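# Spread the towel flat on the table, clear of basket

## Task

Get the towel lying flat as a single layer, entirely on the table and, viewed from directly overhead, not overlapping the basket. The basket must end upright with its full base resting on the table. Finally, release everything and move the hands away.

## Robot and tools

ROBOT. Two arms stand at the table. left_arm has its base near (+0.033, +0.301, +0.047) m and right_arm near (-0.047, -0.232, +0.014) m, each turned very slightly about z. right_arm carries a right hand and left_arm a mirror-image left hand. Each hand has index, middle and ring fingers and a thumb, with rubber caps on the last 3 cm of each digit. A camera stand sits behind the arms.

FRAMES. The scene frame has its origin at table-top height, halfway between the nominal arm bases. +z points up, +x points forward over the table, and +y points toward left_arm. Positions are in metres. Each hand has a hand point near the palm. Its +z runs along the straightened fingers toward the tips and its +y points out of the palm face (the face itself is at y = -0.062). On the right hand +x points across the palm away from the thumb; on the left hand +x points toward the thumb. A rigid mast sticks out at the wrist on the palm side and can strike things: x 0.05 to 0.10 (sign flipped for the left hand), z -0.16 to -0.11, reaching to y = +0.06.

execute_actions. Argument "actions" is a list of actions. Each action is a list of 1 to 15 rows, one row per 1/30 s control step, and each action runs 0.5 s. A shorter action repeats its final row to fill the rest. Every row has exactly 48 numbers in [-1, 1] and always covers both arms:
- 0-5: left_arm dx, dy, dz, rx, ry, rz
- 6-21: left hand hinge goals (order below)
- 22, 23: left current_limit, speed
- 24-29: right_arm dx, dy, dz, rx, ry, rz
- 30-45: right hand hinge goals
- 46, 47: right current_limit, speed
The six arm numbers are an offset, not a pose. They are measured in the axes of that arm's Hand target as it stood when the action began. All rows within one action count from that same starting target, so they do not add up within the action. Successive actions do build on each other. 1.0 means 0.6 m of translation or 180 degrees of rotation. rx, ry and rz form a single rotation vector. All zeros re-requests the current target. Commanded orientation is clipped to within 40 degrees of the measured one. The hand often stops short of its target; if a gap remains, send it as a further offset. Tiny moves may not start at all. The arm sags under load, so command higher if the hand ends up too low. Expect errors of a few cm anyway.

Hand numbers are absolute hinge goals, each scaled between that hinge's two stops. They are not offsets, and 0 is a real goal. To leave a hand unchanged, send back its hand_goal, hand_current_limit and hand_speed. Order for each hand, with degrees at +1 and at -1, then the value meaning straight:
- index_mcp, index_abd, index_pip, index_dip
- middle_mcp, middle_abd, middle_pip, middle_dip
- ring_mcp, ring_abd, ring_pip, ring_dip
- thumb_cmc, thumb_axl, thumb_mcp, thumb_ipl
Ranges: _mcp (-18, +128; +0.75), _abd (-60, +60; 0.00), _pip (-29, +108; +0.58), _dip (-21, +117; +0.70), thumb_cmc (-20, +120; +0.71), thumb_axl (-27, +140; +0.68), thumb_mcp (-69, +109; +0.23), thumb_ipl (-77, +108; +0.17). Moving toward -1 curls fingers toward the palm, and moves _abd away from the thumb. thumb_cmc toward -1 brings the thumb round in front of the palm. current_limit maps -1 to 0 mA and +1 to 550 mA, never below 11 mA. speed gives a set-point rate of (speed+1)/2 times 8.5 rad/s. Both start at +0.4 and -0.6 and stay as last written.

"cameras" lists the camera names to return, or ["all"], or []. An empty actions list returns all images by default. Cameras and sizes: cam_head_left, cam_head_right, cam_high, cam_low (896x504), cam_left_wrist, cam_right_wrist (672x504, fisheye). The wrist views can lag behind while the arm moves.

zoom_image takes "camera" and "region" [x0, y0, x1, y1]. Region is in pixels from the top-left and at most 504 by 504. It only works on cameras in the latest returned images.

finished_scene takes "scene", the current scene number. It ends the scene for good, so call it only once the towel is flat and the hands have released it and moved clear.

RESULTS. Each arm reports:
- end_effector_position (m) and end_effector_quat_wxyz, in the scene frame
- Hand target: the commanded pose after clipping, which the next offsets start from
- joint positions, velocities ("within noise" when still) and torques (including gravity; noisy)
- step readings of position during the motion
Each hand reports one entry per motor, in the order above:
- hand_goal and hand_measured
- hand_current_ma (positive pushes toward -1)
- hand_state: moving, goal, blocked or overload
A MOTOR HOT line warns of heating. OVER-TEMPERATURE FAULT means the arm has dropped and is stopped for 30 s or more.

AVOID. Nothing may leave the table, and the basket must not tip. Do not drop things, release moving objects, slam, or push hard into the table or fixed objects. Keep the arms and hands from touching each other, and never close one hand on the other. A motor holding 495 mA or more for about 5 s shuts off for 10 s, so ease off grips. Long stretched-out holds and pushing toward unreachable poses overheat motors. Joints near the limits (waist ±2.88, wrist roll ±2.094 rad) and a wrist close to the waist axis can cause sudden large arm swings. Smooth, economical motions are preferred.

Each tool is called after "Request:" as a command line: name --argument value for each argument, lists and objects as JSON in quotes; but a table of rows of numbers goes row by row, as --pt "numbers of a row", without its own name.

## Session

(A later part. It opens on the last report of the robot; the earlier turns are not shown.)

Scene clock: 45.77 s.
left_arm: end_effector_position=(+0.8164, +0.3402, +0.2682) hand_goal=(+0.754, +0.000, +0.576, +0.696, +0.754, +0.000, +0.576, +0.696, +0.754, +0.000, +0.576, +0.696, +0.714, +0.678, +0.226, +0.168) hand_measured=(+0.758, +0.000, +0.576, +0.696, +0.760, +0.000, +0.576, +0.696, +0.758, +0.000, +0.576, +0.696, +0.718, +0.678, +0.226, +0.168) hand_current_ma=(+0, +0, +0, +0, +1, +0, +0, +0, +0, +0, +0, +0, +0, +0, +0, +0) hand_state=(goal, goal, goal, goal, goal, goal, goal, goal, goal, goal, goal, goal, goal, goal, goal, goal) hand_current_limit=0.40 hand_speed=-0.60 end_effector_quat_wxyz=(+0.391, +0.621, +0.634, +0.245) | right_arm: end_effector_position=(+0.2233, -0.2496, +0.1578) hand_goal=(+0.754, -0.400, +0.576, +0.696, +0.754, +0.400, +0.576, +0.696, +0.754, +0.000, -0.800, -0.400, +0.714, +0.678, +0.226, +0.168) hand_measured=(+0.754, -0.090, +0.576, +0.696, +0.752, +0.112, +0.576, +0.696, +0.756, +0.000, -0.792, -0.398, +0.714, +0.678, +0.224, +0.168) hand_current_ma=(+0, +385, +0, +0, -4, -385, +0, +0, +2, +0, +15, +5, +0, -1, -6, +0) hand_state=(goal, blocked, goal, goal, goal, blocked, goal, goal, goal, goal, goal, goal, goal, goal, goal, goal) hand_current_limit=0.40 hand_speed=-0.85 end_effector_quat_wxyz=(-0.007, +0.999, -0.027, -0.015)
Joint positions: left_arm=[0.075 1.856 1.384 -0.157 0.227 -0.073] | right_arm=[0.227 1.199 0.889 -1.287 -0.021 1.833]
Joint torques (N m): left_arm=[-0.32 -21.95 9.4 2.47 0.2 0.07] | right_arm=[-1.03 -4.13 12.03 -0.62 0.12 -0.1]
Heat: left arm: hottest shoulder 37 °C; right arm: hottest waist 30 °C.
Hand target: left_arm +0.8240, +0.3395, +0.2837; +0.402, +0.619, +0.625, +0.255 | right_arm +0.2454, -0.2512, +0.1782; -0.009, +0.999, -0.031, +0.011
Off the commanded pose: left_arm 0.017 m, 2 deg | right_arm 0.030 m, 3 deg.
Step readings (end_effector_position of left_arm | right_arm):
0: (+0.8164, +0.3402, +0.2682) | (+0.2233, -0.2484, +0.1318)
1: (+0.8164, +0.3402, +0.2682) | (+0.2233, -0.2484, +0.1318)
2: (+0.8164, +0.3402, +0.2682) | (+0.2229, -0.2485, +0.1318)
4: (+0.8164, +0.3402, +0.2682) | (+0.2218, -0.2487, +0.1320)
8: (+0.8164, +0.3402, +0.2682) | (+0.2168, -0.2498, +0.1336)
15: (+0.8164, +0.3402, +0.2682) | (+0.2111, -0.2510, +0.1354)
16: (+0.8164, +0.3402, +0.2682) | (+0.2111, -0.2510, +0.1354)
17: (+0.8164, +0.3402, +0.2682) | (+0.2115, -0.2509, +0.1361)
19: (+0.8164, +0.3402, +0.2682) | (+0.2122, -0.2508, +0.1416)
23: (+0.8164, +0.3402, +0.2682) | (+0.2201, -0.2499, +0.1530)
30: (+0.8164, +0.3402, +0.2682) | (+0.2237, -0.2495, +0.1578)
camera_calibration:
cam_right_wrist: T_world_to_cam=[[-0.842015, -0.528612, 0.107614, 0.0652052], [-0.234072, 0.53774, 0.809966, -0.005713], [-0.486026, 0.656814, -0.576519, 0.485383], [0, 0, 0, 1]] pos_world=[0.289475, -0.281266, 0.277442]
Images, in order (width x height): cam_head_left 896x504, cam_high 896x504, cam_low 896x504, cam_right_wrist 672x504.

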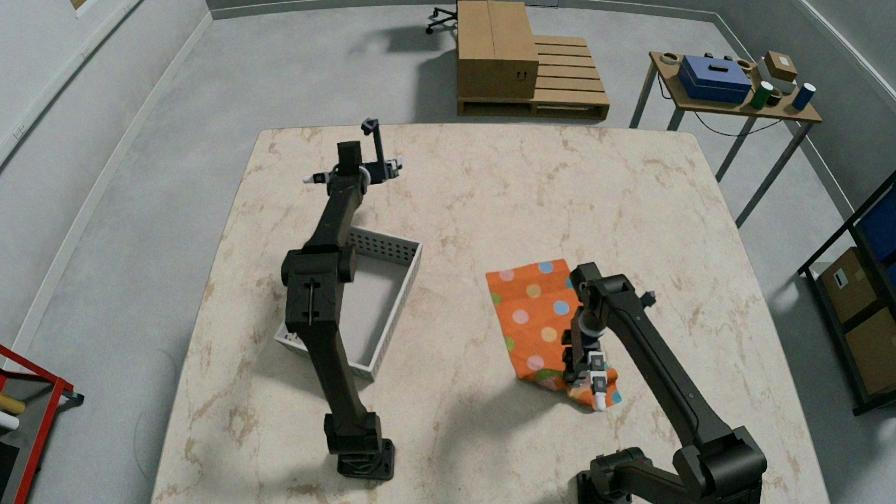

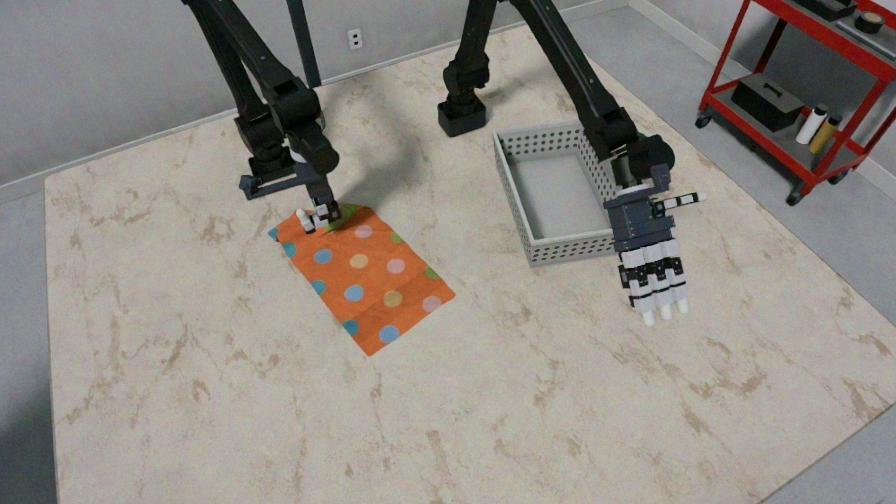

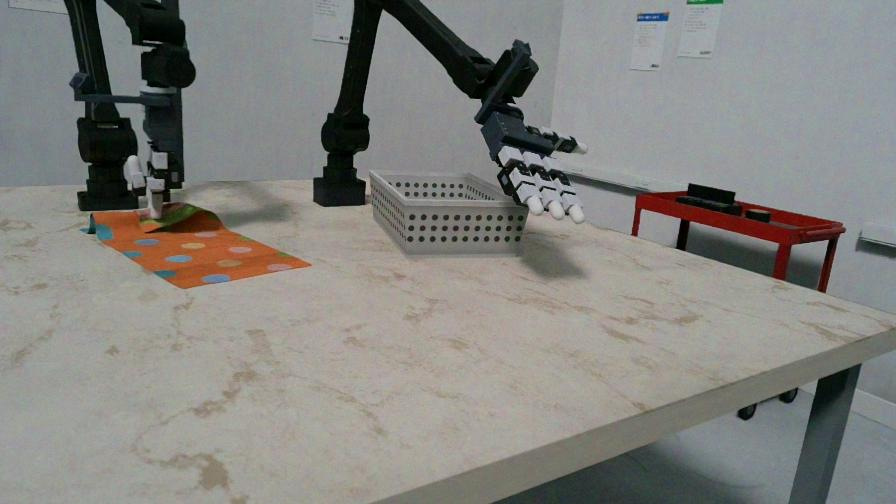

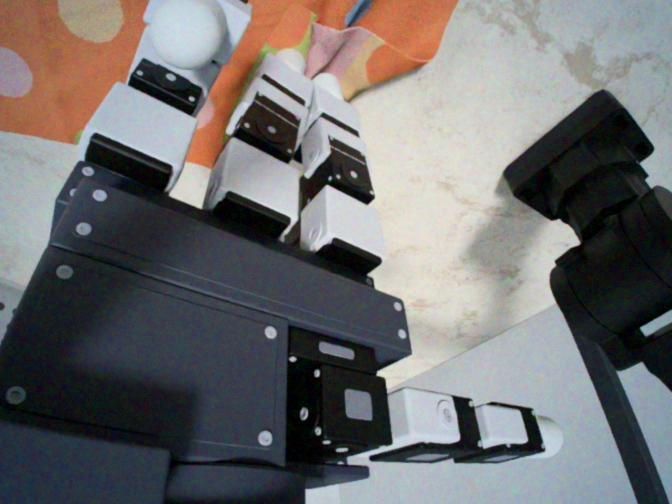

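Request:
execute_actions --actions '[[[0,0,0,0,0,0,0.754,0,0.576,0.696,0.754,0,0.576,0.696,0.754,0,0.576,0.696,0.714,0.678,0.226,0.168,0.4,-0.6,0,0,-0.04,0,0,0,0.754,-0.4,0.576,0.696,0.754,0.4,0.576,0.696,0.754,0,-0.8,-0.4,0.714,0.678,0.226,0.168,0.4,-0.85]],[[0,0,0,0,0,0,0.754,0,0.576,0.696,0.754,0,0.576,0.696,0.754,0,0.576,0.696,0.714,0.678,0.226,0.168,0.4,-0.6,0,0,-0.04,0,0,0,0.754,-0.4,0.576,0.696,0.754,0.4,0.576,0.696,0.754,0,-0.8,-0.4,0.714,0.678,0.226,0.168,0.4,-0.85]]]' --cameras '["cam_head_left","cam_high","cam_low","cam_right_wrist"]'

Request:
zoom_image --camera "cam_low" --region '[70, 150, 230, 260]'

Request:
zoom_image --camera "cam_high" --region '[230, 150, 400, 280]'

Request:
zoom_image --camera "cam_head_left" --region '[490, 310, 650, 430]'

Scene clock: 48.03 s.
left_arm: end_effector_position=(+0.8164, +0.3402, +0.2682) hand_goal=(+0.754, +0.000, +0.576, +0.696, +0.754, +0.000, +0.576, +0.696, +0.754, +0.000, +0.576, +0.696, +0.714, +0.678, +0.226, +0.168) hand_measured=(+0.758, +0.000, +0.576, +0.696, +0.760, +0.000, +0.576, +0.696, +0.758, +0.000, +0.576, +0.696, +0.718, +0.678, +0.226, +0.168) hand_current_ma=(+0, +0, +0, +0, +1, +0, +0, +0, +0, +0, +0, +0, +0, +0, +0, +0) hand_state=(goal, goal, goal, goal, goal, goal, goal, goal, goal, goal, goal, goal, goal, goal, goal, goal) hand_current_limit=0.40 hand_speed=-0.60 end_effector_quat_wxyz=(+0.391, +0.621, +0.634, +0.245) | right_arm: end_effector_position=(+0.2250, -0.2497, +0.1998) hand_goal=(+0.754, -0.400, +0.576, +0.696, +0.754, +0.400, +0.576, +0.696, +0.754, +0.000, -0.800, -0.400, +0.714, +0.678, +0.226, +0.168) hand_measured=(+0.754, -0.090, +0.576, +0.696, +0.752, +0.112, +0.576, +0.696, +0.756, +0.000, -0.792, -0.398, +0.714, +0.678, +0.224, +0.168) hand_current_ma=(+0, +385, +0, +0, -4, -385, +0, +0, +2, +0, +15, +5, +0, -1, -6, +0) hand_state=(goal, blocked, goal, goal, goal, blocked, goal, goal, goal, goal, goal, goal, goal, goal, goal, goal) hand_current_limit=0.40 hand_speed=-0.85 end_effector_quat_wxyz=(-0.005, +0.999, -0.028, -0.024)
Joint positions: left_arm=[0.075 1.856 1.384 -0.157 0.227 -0.073] | right_arm=[0.225 1.187 0.99 -1.419 -0.021 1.833]
Joint torques (N m): left_arm=[-0.38 -21.71 9.33 2.51 0.21 0.05] | right_arm=[-0.85 -5.42 12.45 -0.68 0.15 -0.13]
Heat: left arm: hottest shoulder 37 °C; right arm: hottest waist 30 °C.
Hand target: left_arm +0.8240, +0.3395, +0.2837; +0.402, +0.619, +0.625, +0.255 | right_arm +0.2443, -0.2520, +0.2262; -0.009, +0.999, -0.031, +0.011
Off the commanded pose: left_arm 0.017 m, 2 deg | right_arm 0.033 m, 4 deg.
Step readings (end_effector_position of left_arm | right_arm):
0: (+0.8164, +0.3402, +0.2682) | (+0.2233, -0.2496, +0.1578)
1: (+0.8164, +0.3402, +0.2682) | (+0.2233, -0.2496, +0.1578)
2: (+0.8164, +0.3402, +0.2682) | (+0.2228, -0.2497, +0.1586)
4: (+0.8164, +0.3402, +0.2682) | (+0.2208, -0.2501, +0.1626)
8: (+0.8164, +0.3402, +0.2682) | (+0.2227, -0.2497, +0.1717)
15: (+0.8164, +0.3402, +0.2682) | (+0.2254, -0.2492, +0.1759)
16: (+0.8164, +0.3402, +0.2682) | (+0.2250, -0.2493, +0.1760)
17: (+0.8164, +0.3402, +0.2682) | (+0.2240, -0.2499, +0.1768)
19: (+0.8164, +0.3402, +0.2682) | (+0.2227, -0.2502, +0.1807)
23: (+0.8164, +0.3402, +0.2682) | (+0.2233, -0.2500, +0.1928)
30: (+0.8164, +0.3402, +0.2682) | (+0.2275, -0.2491, +0.1993)
camera_calibration:
cam_right_wrist: T_world_to_cam=[[-0.840736, -0.526873, 0.124773, 0.0587898], [-0.218659, 0.541203, 0.811966, -0.0422837], [-0.49533, 0.655366, -0.570214, 0.510908], [0, 0, 0, 1]] pos_world=[0.293249, -0.280973, 0.318324]
Images, in order (width x height): cam_head_left 896x504, cam_high 896x504, cam_low 896x504, cam_right_wrist 672x504.

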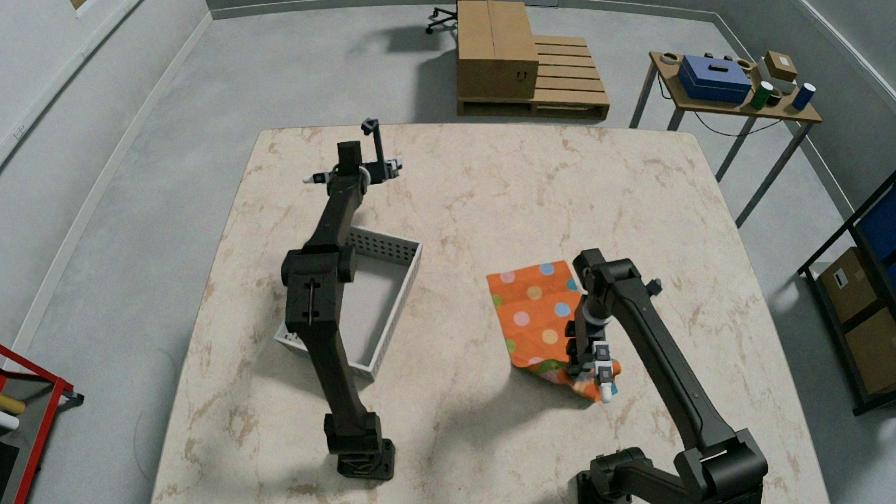

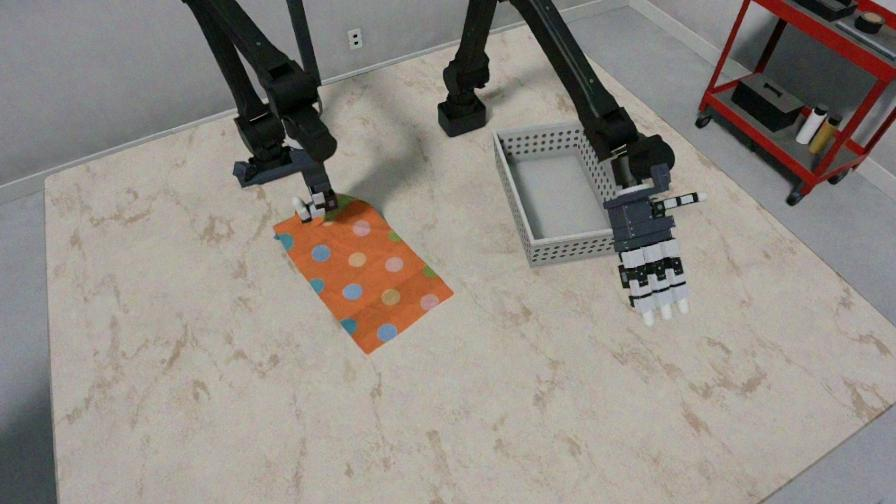

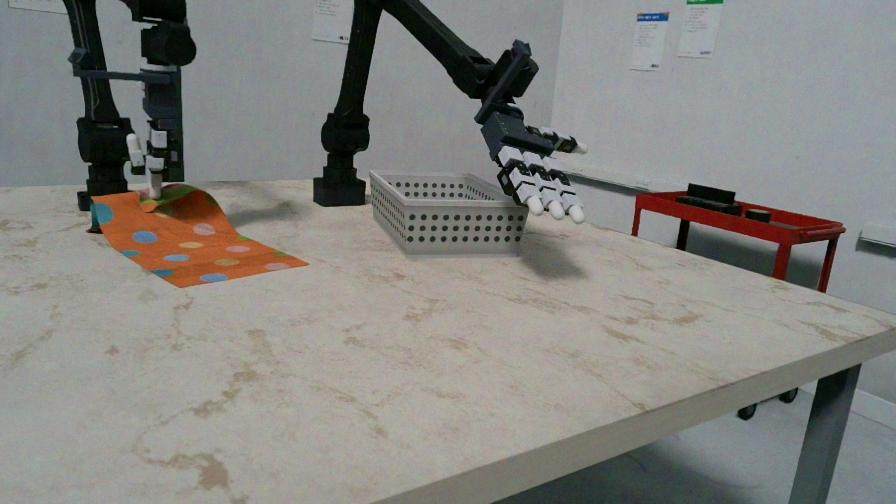

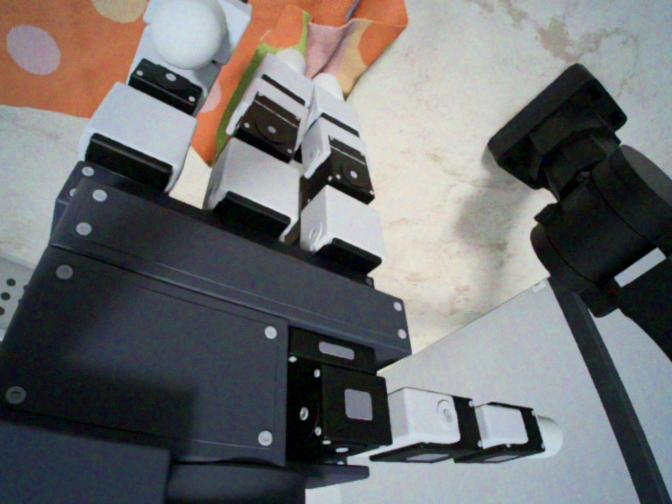

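Scaled by 3.150 from the camera's 896x504 image, which has a finer 1280x720 frame.

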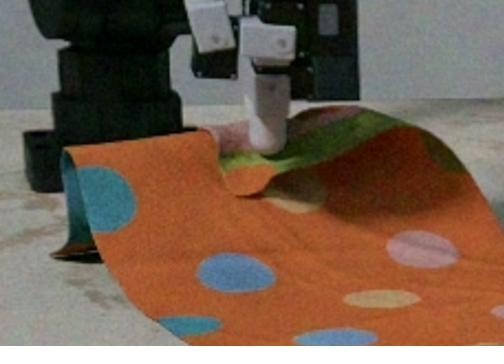

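Scaled by 2.965 from the camera's 896x504 image, which has a finer 1280x720 frame.

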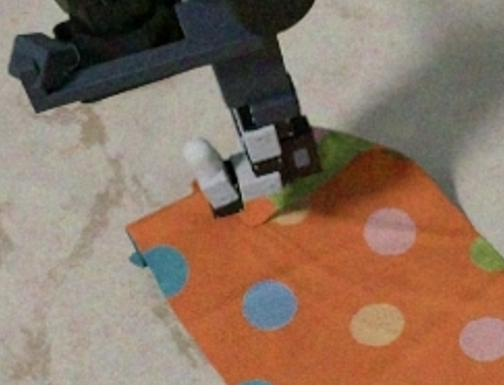

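Scaled by 3.150 from the camera's 896x504 image, which has a finer 1280x720 frame.

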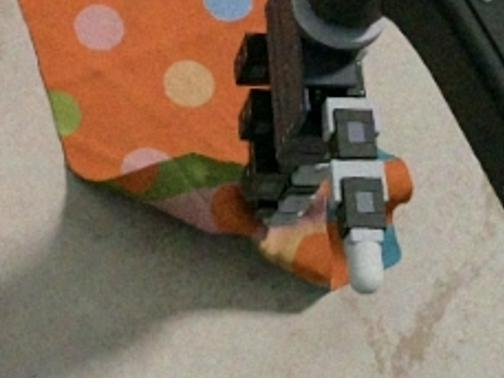

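Request:
execute_actions --actions '[[[0,0,0,0,0,0,0.754,0,0.576,0.696,0.754,0,0.576,0.696,0.754,0,0.576,0.696,0.714,0.678,0.226,0.168,0.4,-0.6,0,0,0,0,0,0,0.754,-0.09,0.576,0.696,0.754,0.112,0.576,0.696,0.754,0,-0.8,-0.4,0.714,0.678,0.226,0.168,0.4,-0.85]]]' --cameras '["cam_low","cam_right_wrist"]'

Request:
zoom_image --camera "cam_low" --region '[70, 150, 230, 260]'

Request:
zoom_image --camera "cam_right_wrist" --region '[150, 0, 530, 200]'

Scene clock: 49.40 s.
left_arm: end_effector_position=(+0.8164, +0.3402, +0.2682) hand_goal=(+0.754, +0.000, +0.576, +0.696, +0.754, +0.000, +0.576, +0.696, +0.754, +0.000, +0.576, +0.696, +0.714, +0.678, +0.226, +0.168) hand_measured=(+0.758, +0.000, +0.576, +0.696, +0.760, +0.000, +0.576, +0.696, +0.758, +0.000, +0.576, +0.696, +0.718, +0.678, +0.226, +0.168) hand_current_ma=(+0, +0, +0, +0, +1, +0, +0, +0, +0, +0, +0, +0, +0, +0, +0, +0) hand_state=(goal, goal, goal, goal, goal, goal, goal, goal, goal, goal, goal, goal, goal, goal, goal, goal) hand_current_limit=0.40 hand_speed=-0.60 end_effector_quat_wxyz=(+0.391, +0.621, +0.634, +0.245) | right_arm: end_effector_position=(+0.2242, -0.2498, +0.2000) hand_goal=(+0.754, -0.090, +0.576, +0.696, +0.754, +0.112, +0.576, +0.696, +0.754, +0.000, -0.800, -0.400, +0.714, +0.678, +0.226, +0.168) hand_measured=(+0.754, -0.082, +0.576, +0.696, +0.752, +0.102, +0.576, +0.696, +0.756, +0.000, -0.792, -0.398, +0.714, +0.678, +0.224, +0.168) hand_current_ma=(+0, +13, +0, +0, -4, -17, +0, +0, +2, +0, +15, +5, +0, -1, -6, +0) hand_state=(goal, goal, goal, goal, goal, goal, goal, goal, goal, goal, goal, goal, goal, goal, goal, goal) hand_current_limit=0.40 hand_speed=-0.85 end_effector_quat_wxyz=(-0.004, +0.999, -0.028, -0.026)
Joint positions: left_arm=[0.075 1.856 1.384 -0.157 0.227 -0.073] | right_arm=[0.225 1.187 0.99 -1.422 -0.021 1.833]
Joint torques (N m): left_arm=[-0.38 -22.18 9.4 2.51 0.21 0.08] | right_arm=[-0.97 -5.42 12.49 -0.65 0.15 -0.11]
Heat: left arm: hottest shoulder 37 °C; right arm: hottest waist 30 °C.
Hand target: left_arm +0.8240, +0.3395, +0.2837; +0.402, +0.619, +0.625, +0.255 | right_arm +0.2443, -0.2520, +0.2262; -0.009, +0.999, -0.031, +0.011
Off the commanded pose: left_arm 0.017 m, 2 deg | right_arm 0.033 m, 4 deg.
Step readings (end_effector_position of left_arm | right_arm):
0: (+0.8164, +0.3402, +0.2682) | (+0.2250, -0.2497, +0.1998)
1: (+0.8164, +0.3402, +0.2682) | (+0.2250, -0.2497, +0.1998)
2: (+0.8164, +0.3402, +0.2682) | (+0.2250, -0.2497, +0.1998)
4: (+0.8164, +0.3402, +0.2682) | (+0.2250, -0.2497, +0.1998)
8: (+0.8164, +0.3402, +0.2682) | (+0.2246, -0.2498, +0.1999)
15: (+0.8164, +0.3402, +0.2682) | (+0.2242, -0.2498, +0.2000)
camera_calibration:
cam_right_wrist: T_world_to_cam=[[-0.84041, -0.526707, 0.127635, 0.0574376], [-0.216139, 0.541712, 0.812301, -0.0430165], [-0.496986, 0.655079, -0.569102, 0.510823], [0, 0, 0, 1]] pos_world=[0.292845, -0.281074, 0.318321]
Images, in order (width x height): cam_low 896x504, cam_right_wrist 672x504.

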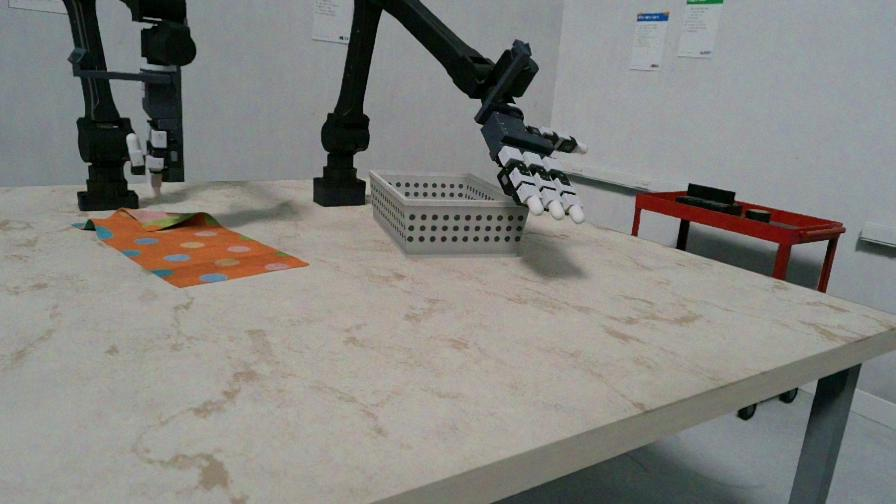

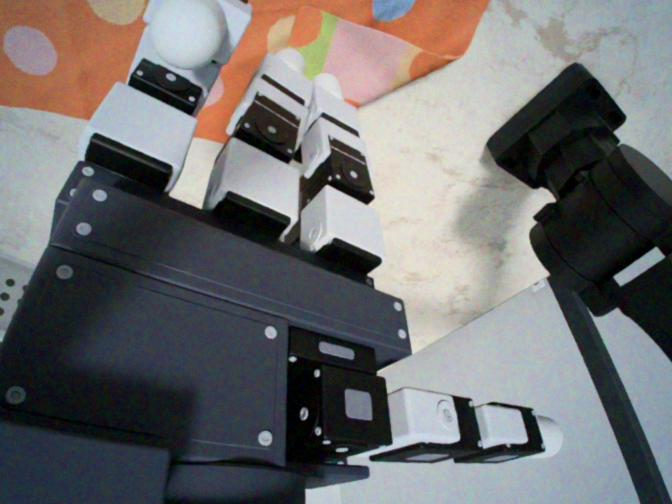

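Scaled by 3.150 from the camera's 896x504 image, which has a finer 1280x720 frame.

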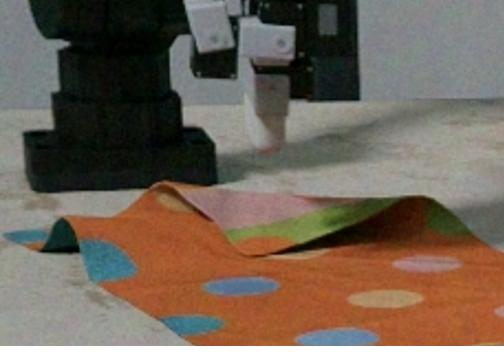

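Scaled by 1.326 from the camera's 672x504 image, which has a finer 960x720 frame.

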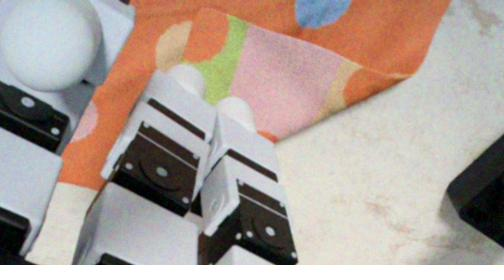

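Request:
zoom_image --camera "cam_right_wrist" --region '[0, 0, 504, 190]'

Request:
execute_actions --actions '[]'

Request:
zoom_image --camera "cam_head_left" --region '[480, 250, 640, 430]'

Request:
zoom_image --camera "cam_high" --region '[230, 150, 400, 280]'

Scaled by 1.000.

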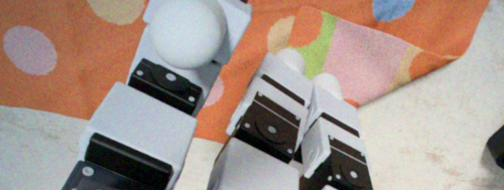

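Scene clock: 49.97 s.
left_arm: end_effector_position=(+0.8164, +0.3402, +0.2682) hand_goal=(+0.754, +0.000, +0.576, +0.696, +0.754, +0.000, +0.576, +0.696, +0.754, +0.000, +0.576, +0.696, +0.714, +0.678, +0.226, +0.168) hand_measured=(+0.758, +0.000, +0.576, +0.696, +0.760, +0.000, +0.576, +0.696, +0.758, +0.000, +0.576, +0.696, +0.718, +0.678, +0.226, +0.168) hand_current_ma=(+0, +0, +0, +0, +1, +0, +0, +0, +0, +0, +0, +0, +0, +0, +0, +0) hand_state=(goal, goal, goal, goal, goal, goal, goal, goal, goal, goal, goal, goal, goal, goal, goal, goal) hand_current_limit=0.40 hand_speed=-0.60 end_effector_quat_wxyz=(+0.391, +0.621, +0.634, +0.245) | right_arm: end_effector_position=(+0.2242, -0.2498, +0.2000) hand_goal=(+0.754, -0.090, +0.576, +0.696, +0.754, +0.112, +0.576, +0.696, +0.754, +0.000, -0.800, -0.400, +0.714, +0.678, +0.226, +0.168) hand_measured=(+0.754, -0.082, +0.576, +0.696, +0.752, +0.102, +0.576, +0.696, +0.756, +0.000, -0.792, -0.398, +0.714, +0.678, +0.224, +0.168) hand_current_ma=(+0, +13, +0, +0, -4, -17, +0, +0, +2, +0, +15, +5, +0, -1, -6, +0) hand_state=(goal, goal, goal, goal, goal, goal, goal, goal, goal, goal, goal, goal, goal, goal, goal, goal) hand_current_limit=0.40 hand_speed=-0.85 end_effector_quat_wxyz=(-0.004, +0.999, -0.028, -0.026)
Joint positions: left_arm=[0.075 1.856 1.384 -0.157 0.227 -0.073] | right_arm=[0.225 1.187 0.99 -1.422 -0.021 1.833]
Joint velocities: within noise
Joint torques (N m): left_arm=[-0.38 -22.12 9.35 2.5 0.2 0.07] | right_arm=[-0.79 -5.42 12.45 -0.68 0.14 -0.11]
Heat: left arm: hottest shoulder 38 °C; right arm: hottest waist 30 °C.
Hand target: left_arm +0.8240, +0.3395, +0.2837; +0.402, +0.619, +0.625, +0.255 | right_arm +0.2443, -0.2520, +0.2262; -0.009, +0.999, -0.031, +0.011
Off the commanded pose: left_arm 0.017 m, 2 deg | right_arm 0.033 m, 4 deg.
camera_calibration:
cam_right_wrist: T_world_to_cam=[[-0.84041, -0.526707, 0.127635, 0.0574376], [-0.216139, 0.541712, 0.812301, -0.0430165], [-0.496986, 0.655079, -0.569102, 0.510823], [0, 0, 0, 1]] pos_world=[0.292845, -0.281074, 0.318321]

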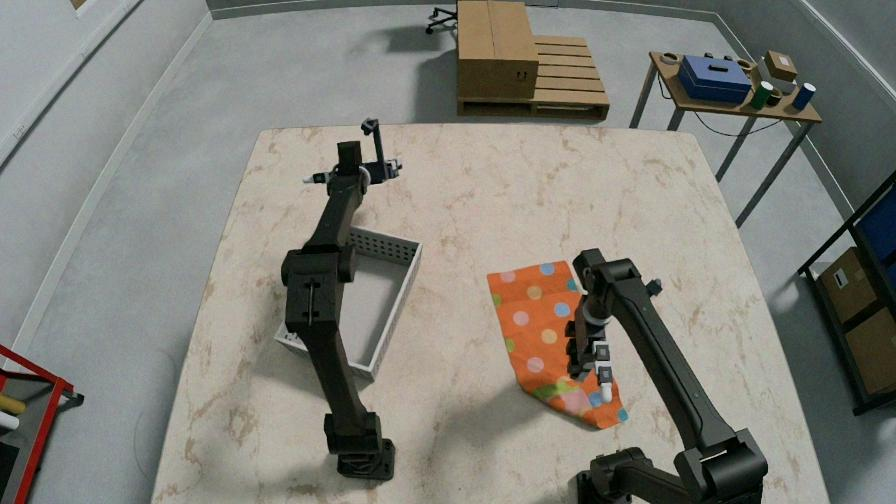

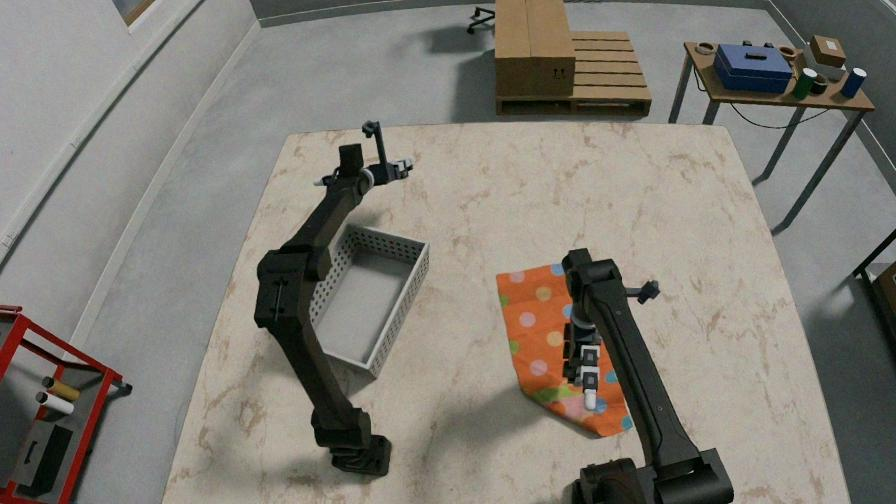

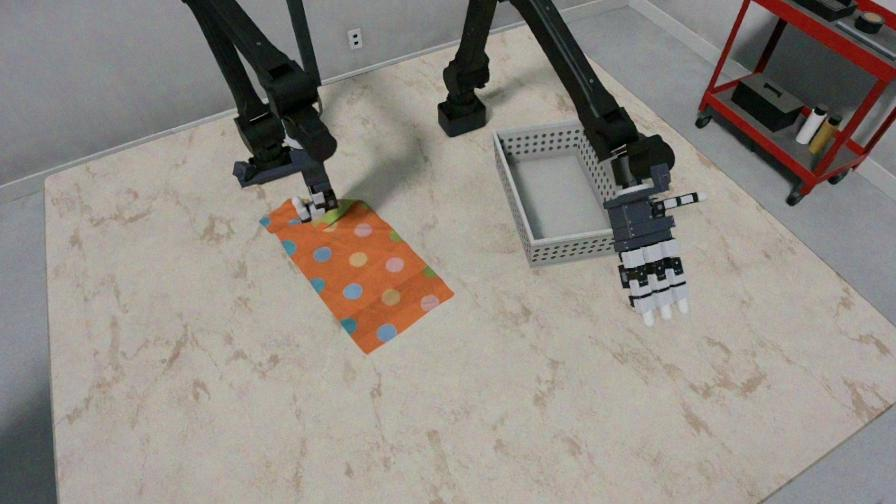

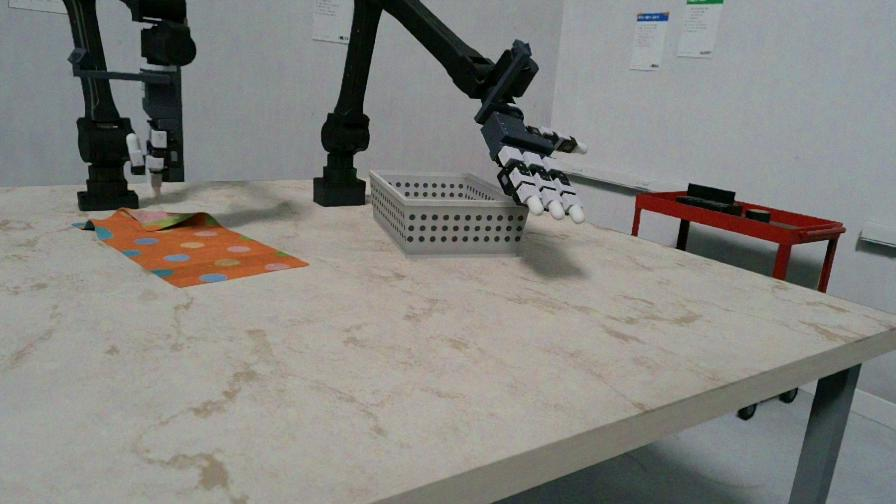

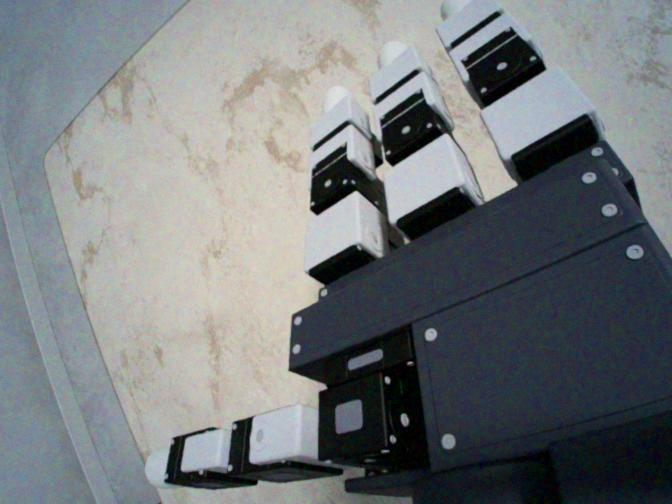

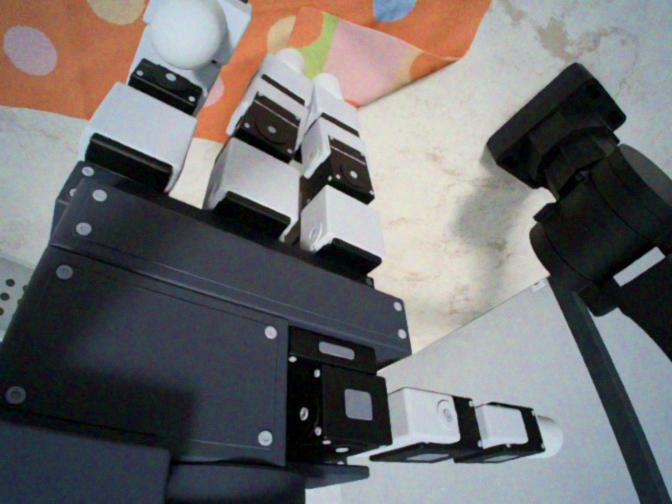

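Scaled by 2.800 from the camera's 896x504 image, which has a finer 1280x720 frame.

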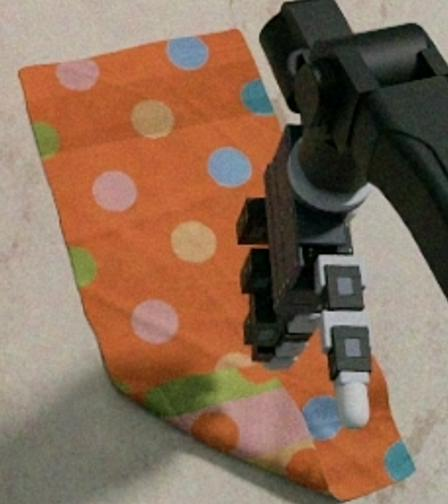

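Scaled by 2.965 from the camera's 896x504 image, which has a finer 1280x720 frame.

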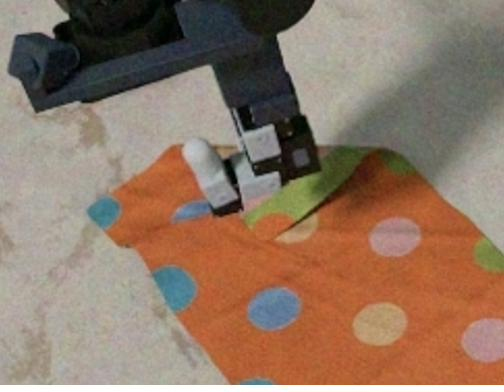

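Request:
execute_actions --actions '[[[0,0,0,0,0,0,0.754,0,0.576,0.696,0.754,0,0.576,0.696,0.754,0,0.576,0.696,0.714,0.678,0.226,0.168,0.4,-0.6,0.0405,0.0967,-0.0507,0,0,-0.121,1,0,1,1,1,0,1,1,1,0,1,1,0.714,0.678,0.226,0.168,0.4,-0.6]],[[0,0,0,0,0,0,0.754,0,0.576,0.696,0.754,0,0.576,0.696,0.754,0,0.576,0.696,0.714,0.678,0.226,0.168,0.4,-0.6,0.0018,0.1047,-0.0507,0,0,-0.121,1,0,1,1,1,0,1,1,1,0,1,1,0.714,0.678,0.226,0.168,0.4,-0.6]]]' --cameras '["all"]'

Request:
zoom_image --camera "cam_low" --region '[60, 180, 230, 270]'

Request:
zoom_image --camera "cam_high" --region '[250, 180, 400, 280]'

Request:
zoom_image --camera "cam_head_left" --region '[500, 350, 640, 440]'

Request:
zoom_image --camera "cam_head_right" --region '[500, 350, 640, 450]'

Scene clock: 55.47 s.
left_arm: end_effector_position=(+0.8164, +0.3402, +0.2682) hand_goal=(+0.754, +0.000, +0.576, +0.696, +0.754, +0.000, +0.576, +0.696, +0.754, +0.000, +0.576, +0.696, +0.714, +0.678, +0.226, +0.168) hand_measured=(+0.758, +0.000, +0.576, +0.696, +0.760, +0.000, +0.576, +0.696, +0.758, +0.000, +0.576, +0.696, +0.718, +0.678, +0.226, +0.168) hand_current_ma=(+0, +0, +0, +0, +1, +0, +0, +0, +0, +0, +0, +0, +0, +0, +0, +0) hand_state=(goal, goal, goal, goal, goal, goal, goal, goal, goal, goal, goal, goal, goal, goal, goal, goal) hand_current_limit=0.40 hand_speed=-0.60 end_effector_quat_wxyz=(+0.391, +0.621, +0.634, +0.245) | right_arm: end_effector_position=(+0.2666, -0.3659, +0.2571) hand_goal=(+1.000, +0.000, +1.000, +1.000, +1.000, +0.000, +1.000, +1.000, +1.000, +0.000, +1.000, +1.000, +0.714, +0.678, +0.226, +0.168) hand_measured=(+0.992, -0.002, +0.994, +0.996, +0.992, +0.002, +0.994, +0.996, +0.998, +0.000, +0.992, +0.996, +0.716, +0.678, +0.222, +0.168) hand_current_ma=(-16, -3, -12, -6, -16, +3, -10, -6, -5, +0, -16, -6, +2, -1, -7, +0) hand_state=(goal, goal, goal, goal, goal, goal, goal, goal, goal, goal, goal, goal, goal, goal, goal, goal) hand_current_limit=0.40 hand_speed=-0.60 end_effector_quat_wxyz=(-0.015, +0.942, +0.335, -0.011)
Joint positions: left_arm=[0.075 1.856 1.384 -0.157 0.227 -0.073] | right_arm=[-0.18 1.096 1.082 -1.591 -0.014 0.688]
Joint torques (N m): left_arm=[-0.03 -21.95 9.36 2.56 0.21 0.06] | right_arm=[-0.85 -3.19 13.04 -0.66 -0.11 -0.11]
Heat: left arm: hottest shoulder 38 °C; right arm: hottest waist 30 °C.
Hand target: left_arm +0.8240, +0.3395, +0.2837; +0.402, +0.619, +0.625, +0.255 | right_arm +0.2843, -0.3718, +0.2859; -0.004, +0.940, +0.342, +0.014
Off the commanded pose: left_arm 0.017 m, 2 deg | right_arm 0.034 m, 3 deg.
Step readings (end_effector_position of left_arm | right_arm):
0: (+0.8164, +0.3402, +0.2682) | (+0.2242, -0.2498, +0.2000)
1: (+0.8164, +0.3402, +0.2682) | (+0.2243, -0.2501, +0.2001)
2: (+0.8164, +0.3402, +0.2682) | (+0.2261, -0.2539, +0.2013)
4: (+0.8164, +0.3402, +0.2682) | (+0.2294, -0.2660, +0.2059)
8: (+0.8164, +0.3402, +0.2682) | (+0.2295, -0.2942, +0.2206)
15: (+0.8164, +0.3402, +0.2682) | (+0.2394, -0.3097, +0.2308)
16: (+0.8164, +0.3402, +0.2682) | (+0.2398, -0.3096, +0.2302)
17: (+0.8164, +0.3402, +0.2682) | (+0.2426, -0.3116, +0.2315)
19: (+0.8164, +0.3402, +0.2682) | (+0.2467, -0.3226, +0.2357)
23: (+0.8164, +0.3402, +0.2682) | (+0.2485, -0.3538, +0.2462)
30: (+0.8164, +0.3402, +0.2682) | (+0.2598, -0.3679, +0.2572)
camera_calibration:
cam_right_wrist: T_world_to_cam=[[-0.268035, -0.960233, 0.0781594, -0.273899], [-0.536068, 0.216059, 0.816058, -0.0521971], [-0.800493, 0.176833, -0.572662, 0.547286], [0, 0, 0, 1]] pos_world=[0.336703, -0.348508, 0.377414]

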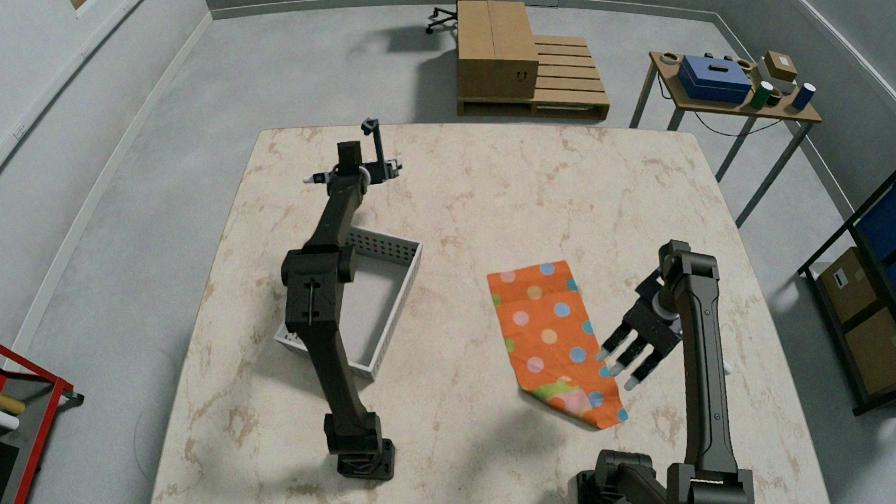

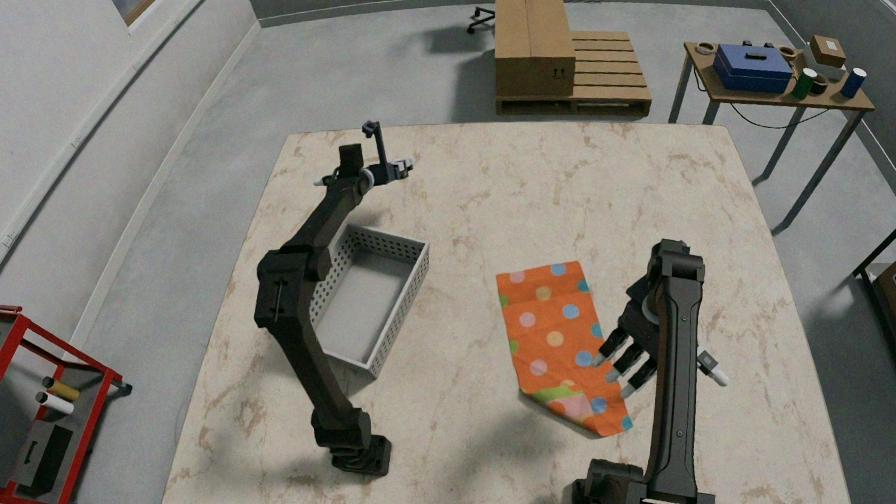

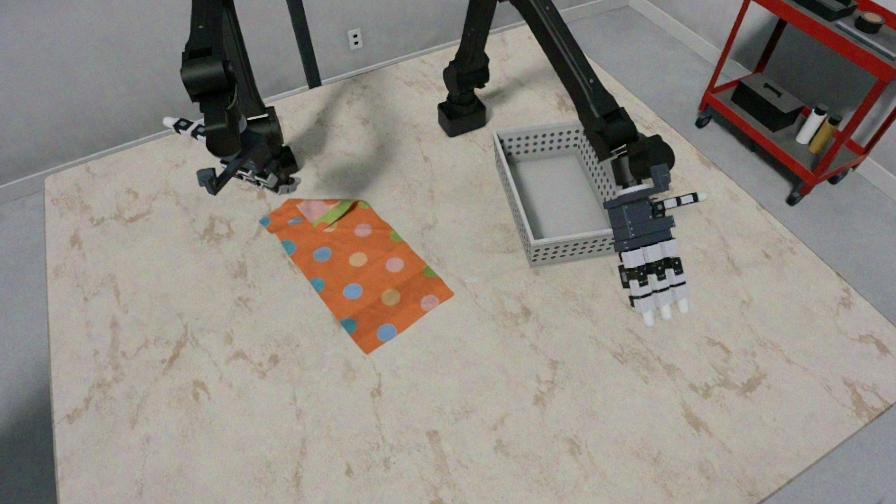

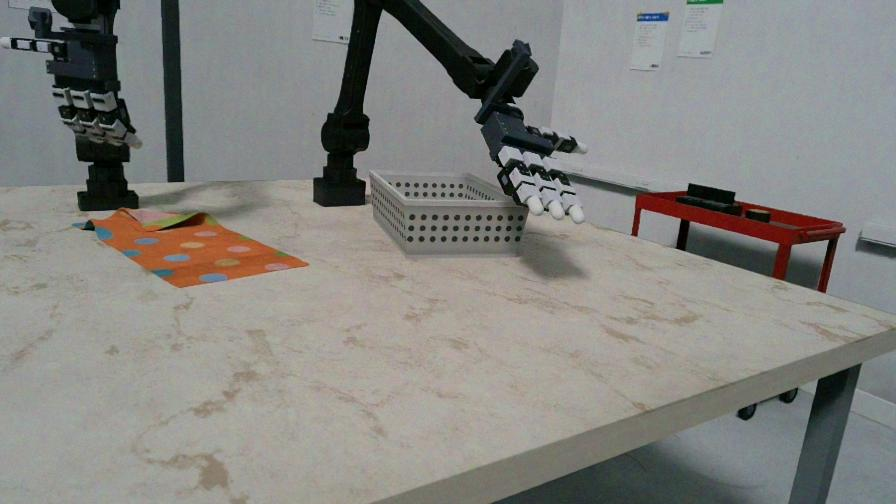

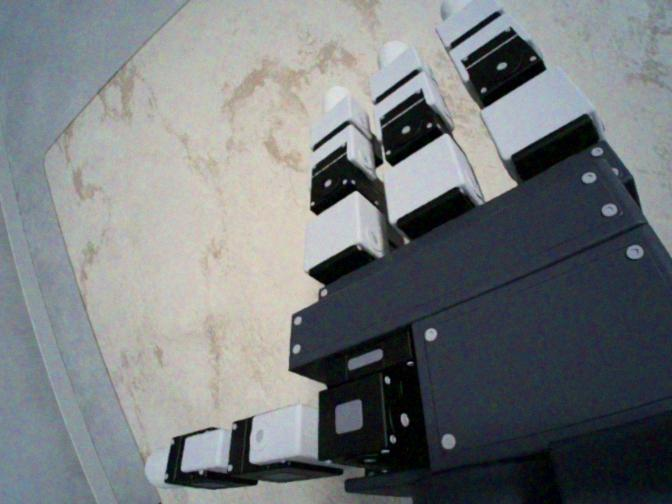

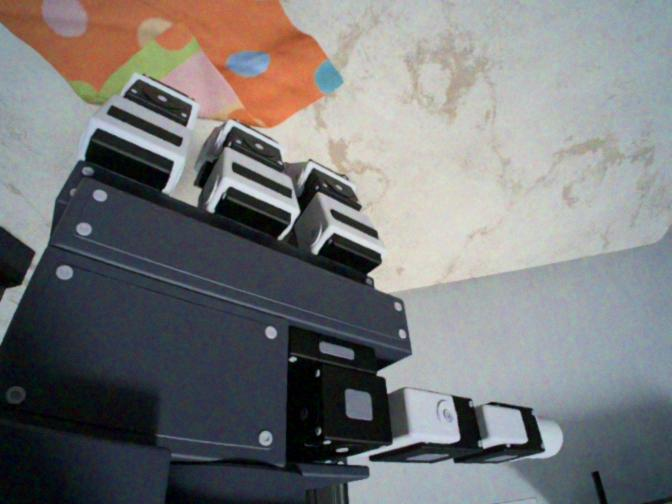

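Scaled by 2.965 from the camera's 896x504 image, which has a finer 1280x720 frame.

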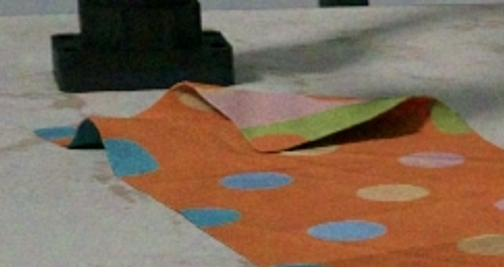

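Scaled by 3.360 from the camera's 896x504 image, which has a finer 1280x720 frame.

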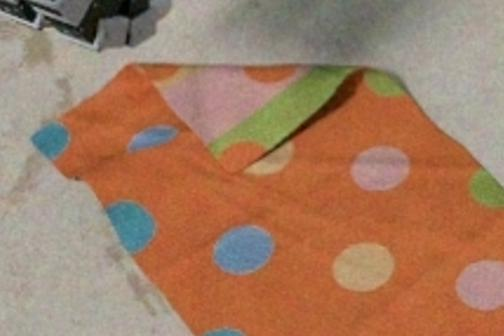

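Scaled by 3.600 from the camera's 896x504 image, which has a finer 1280x720 frame.

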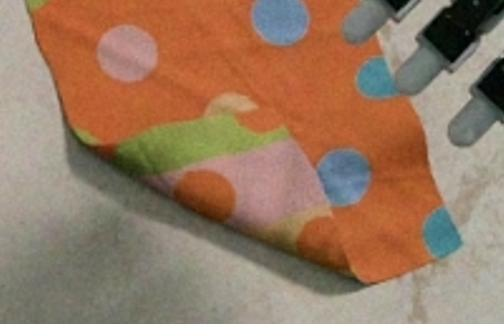

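Scaled by 3.600 from the camera's 896x504 image, which has a finer 1280x720 frame.

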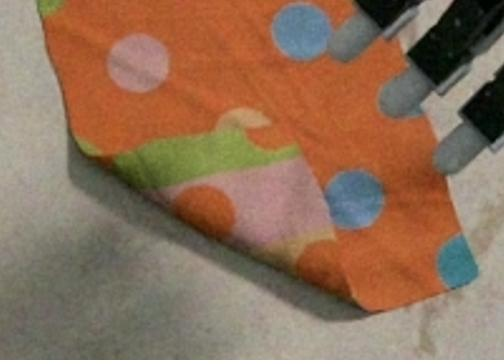

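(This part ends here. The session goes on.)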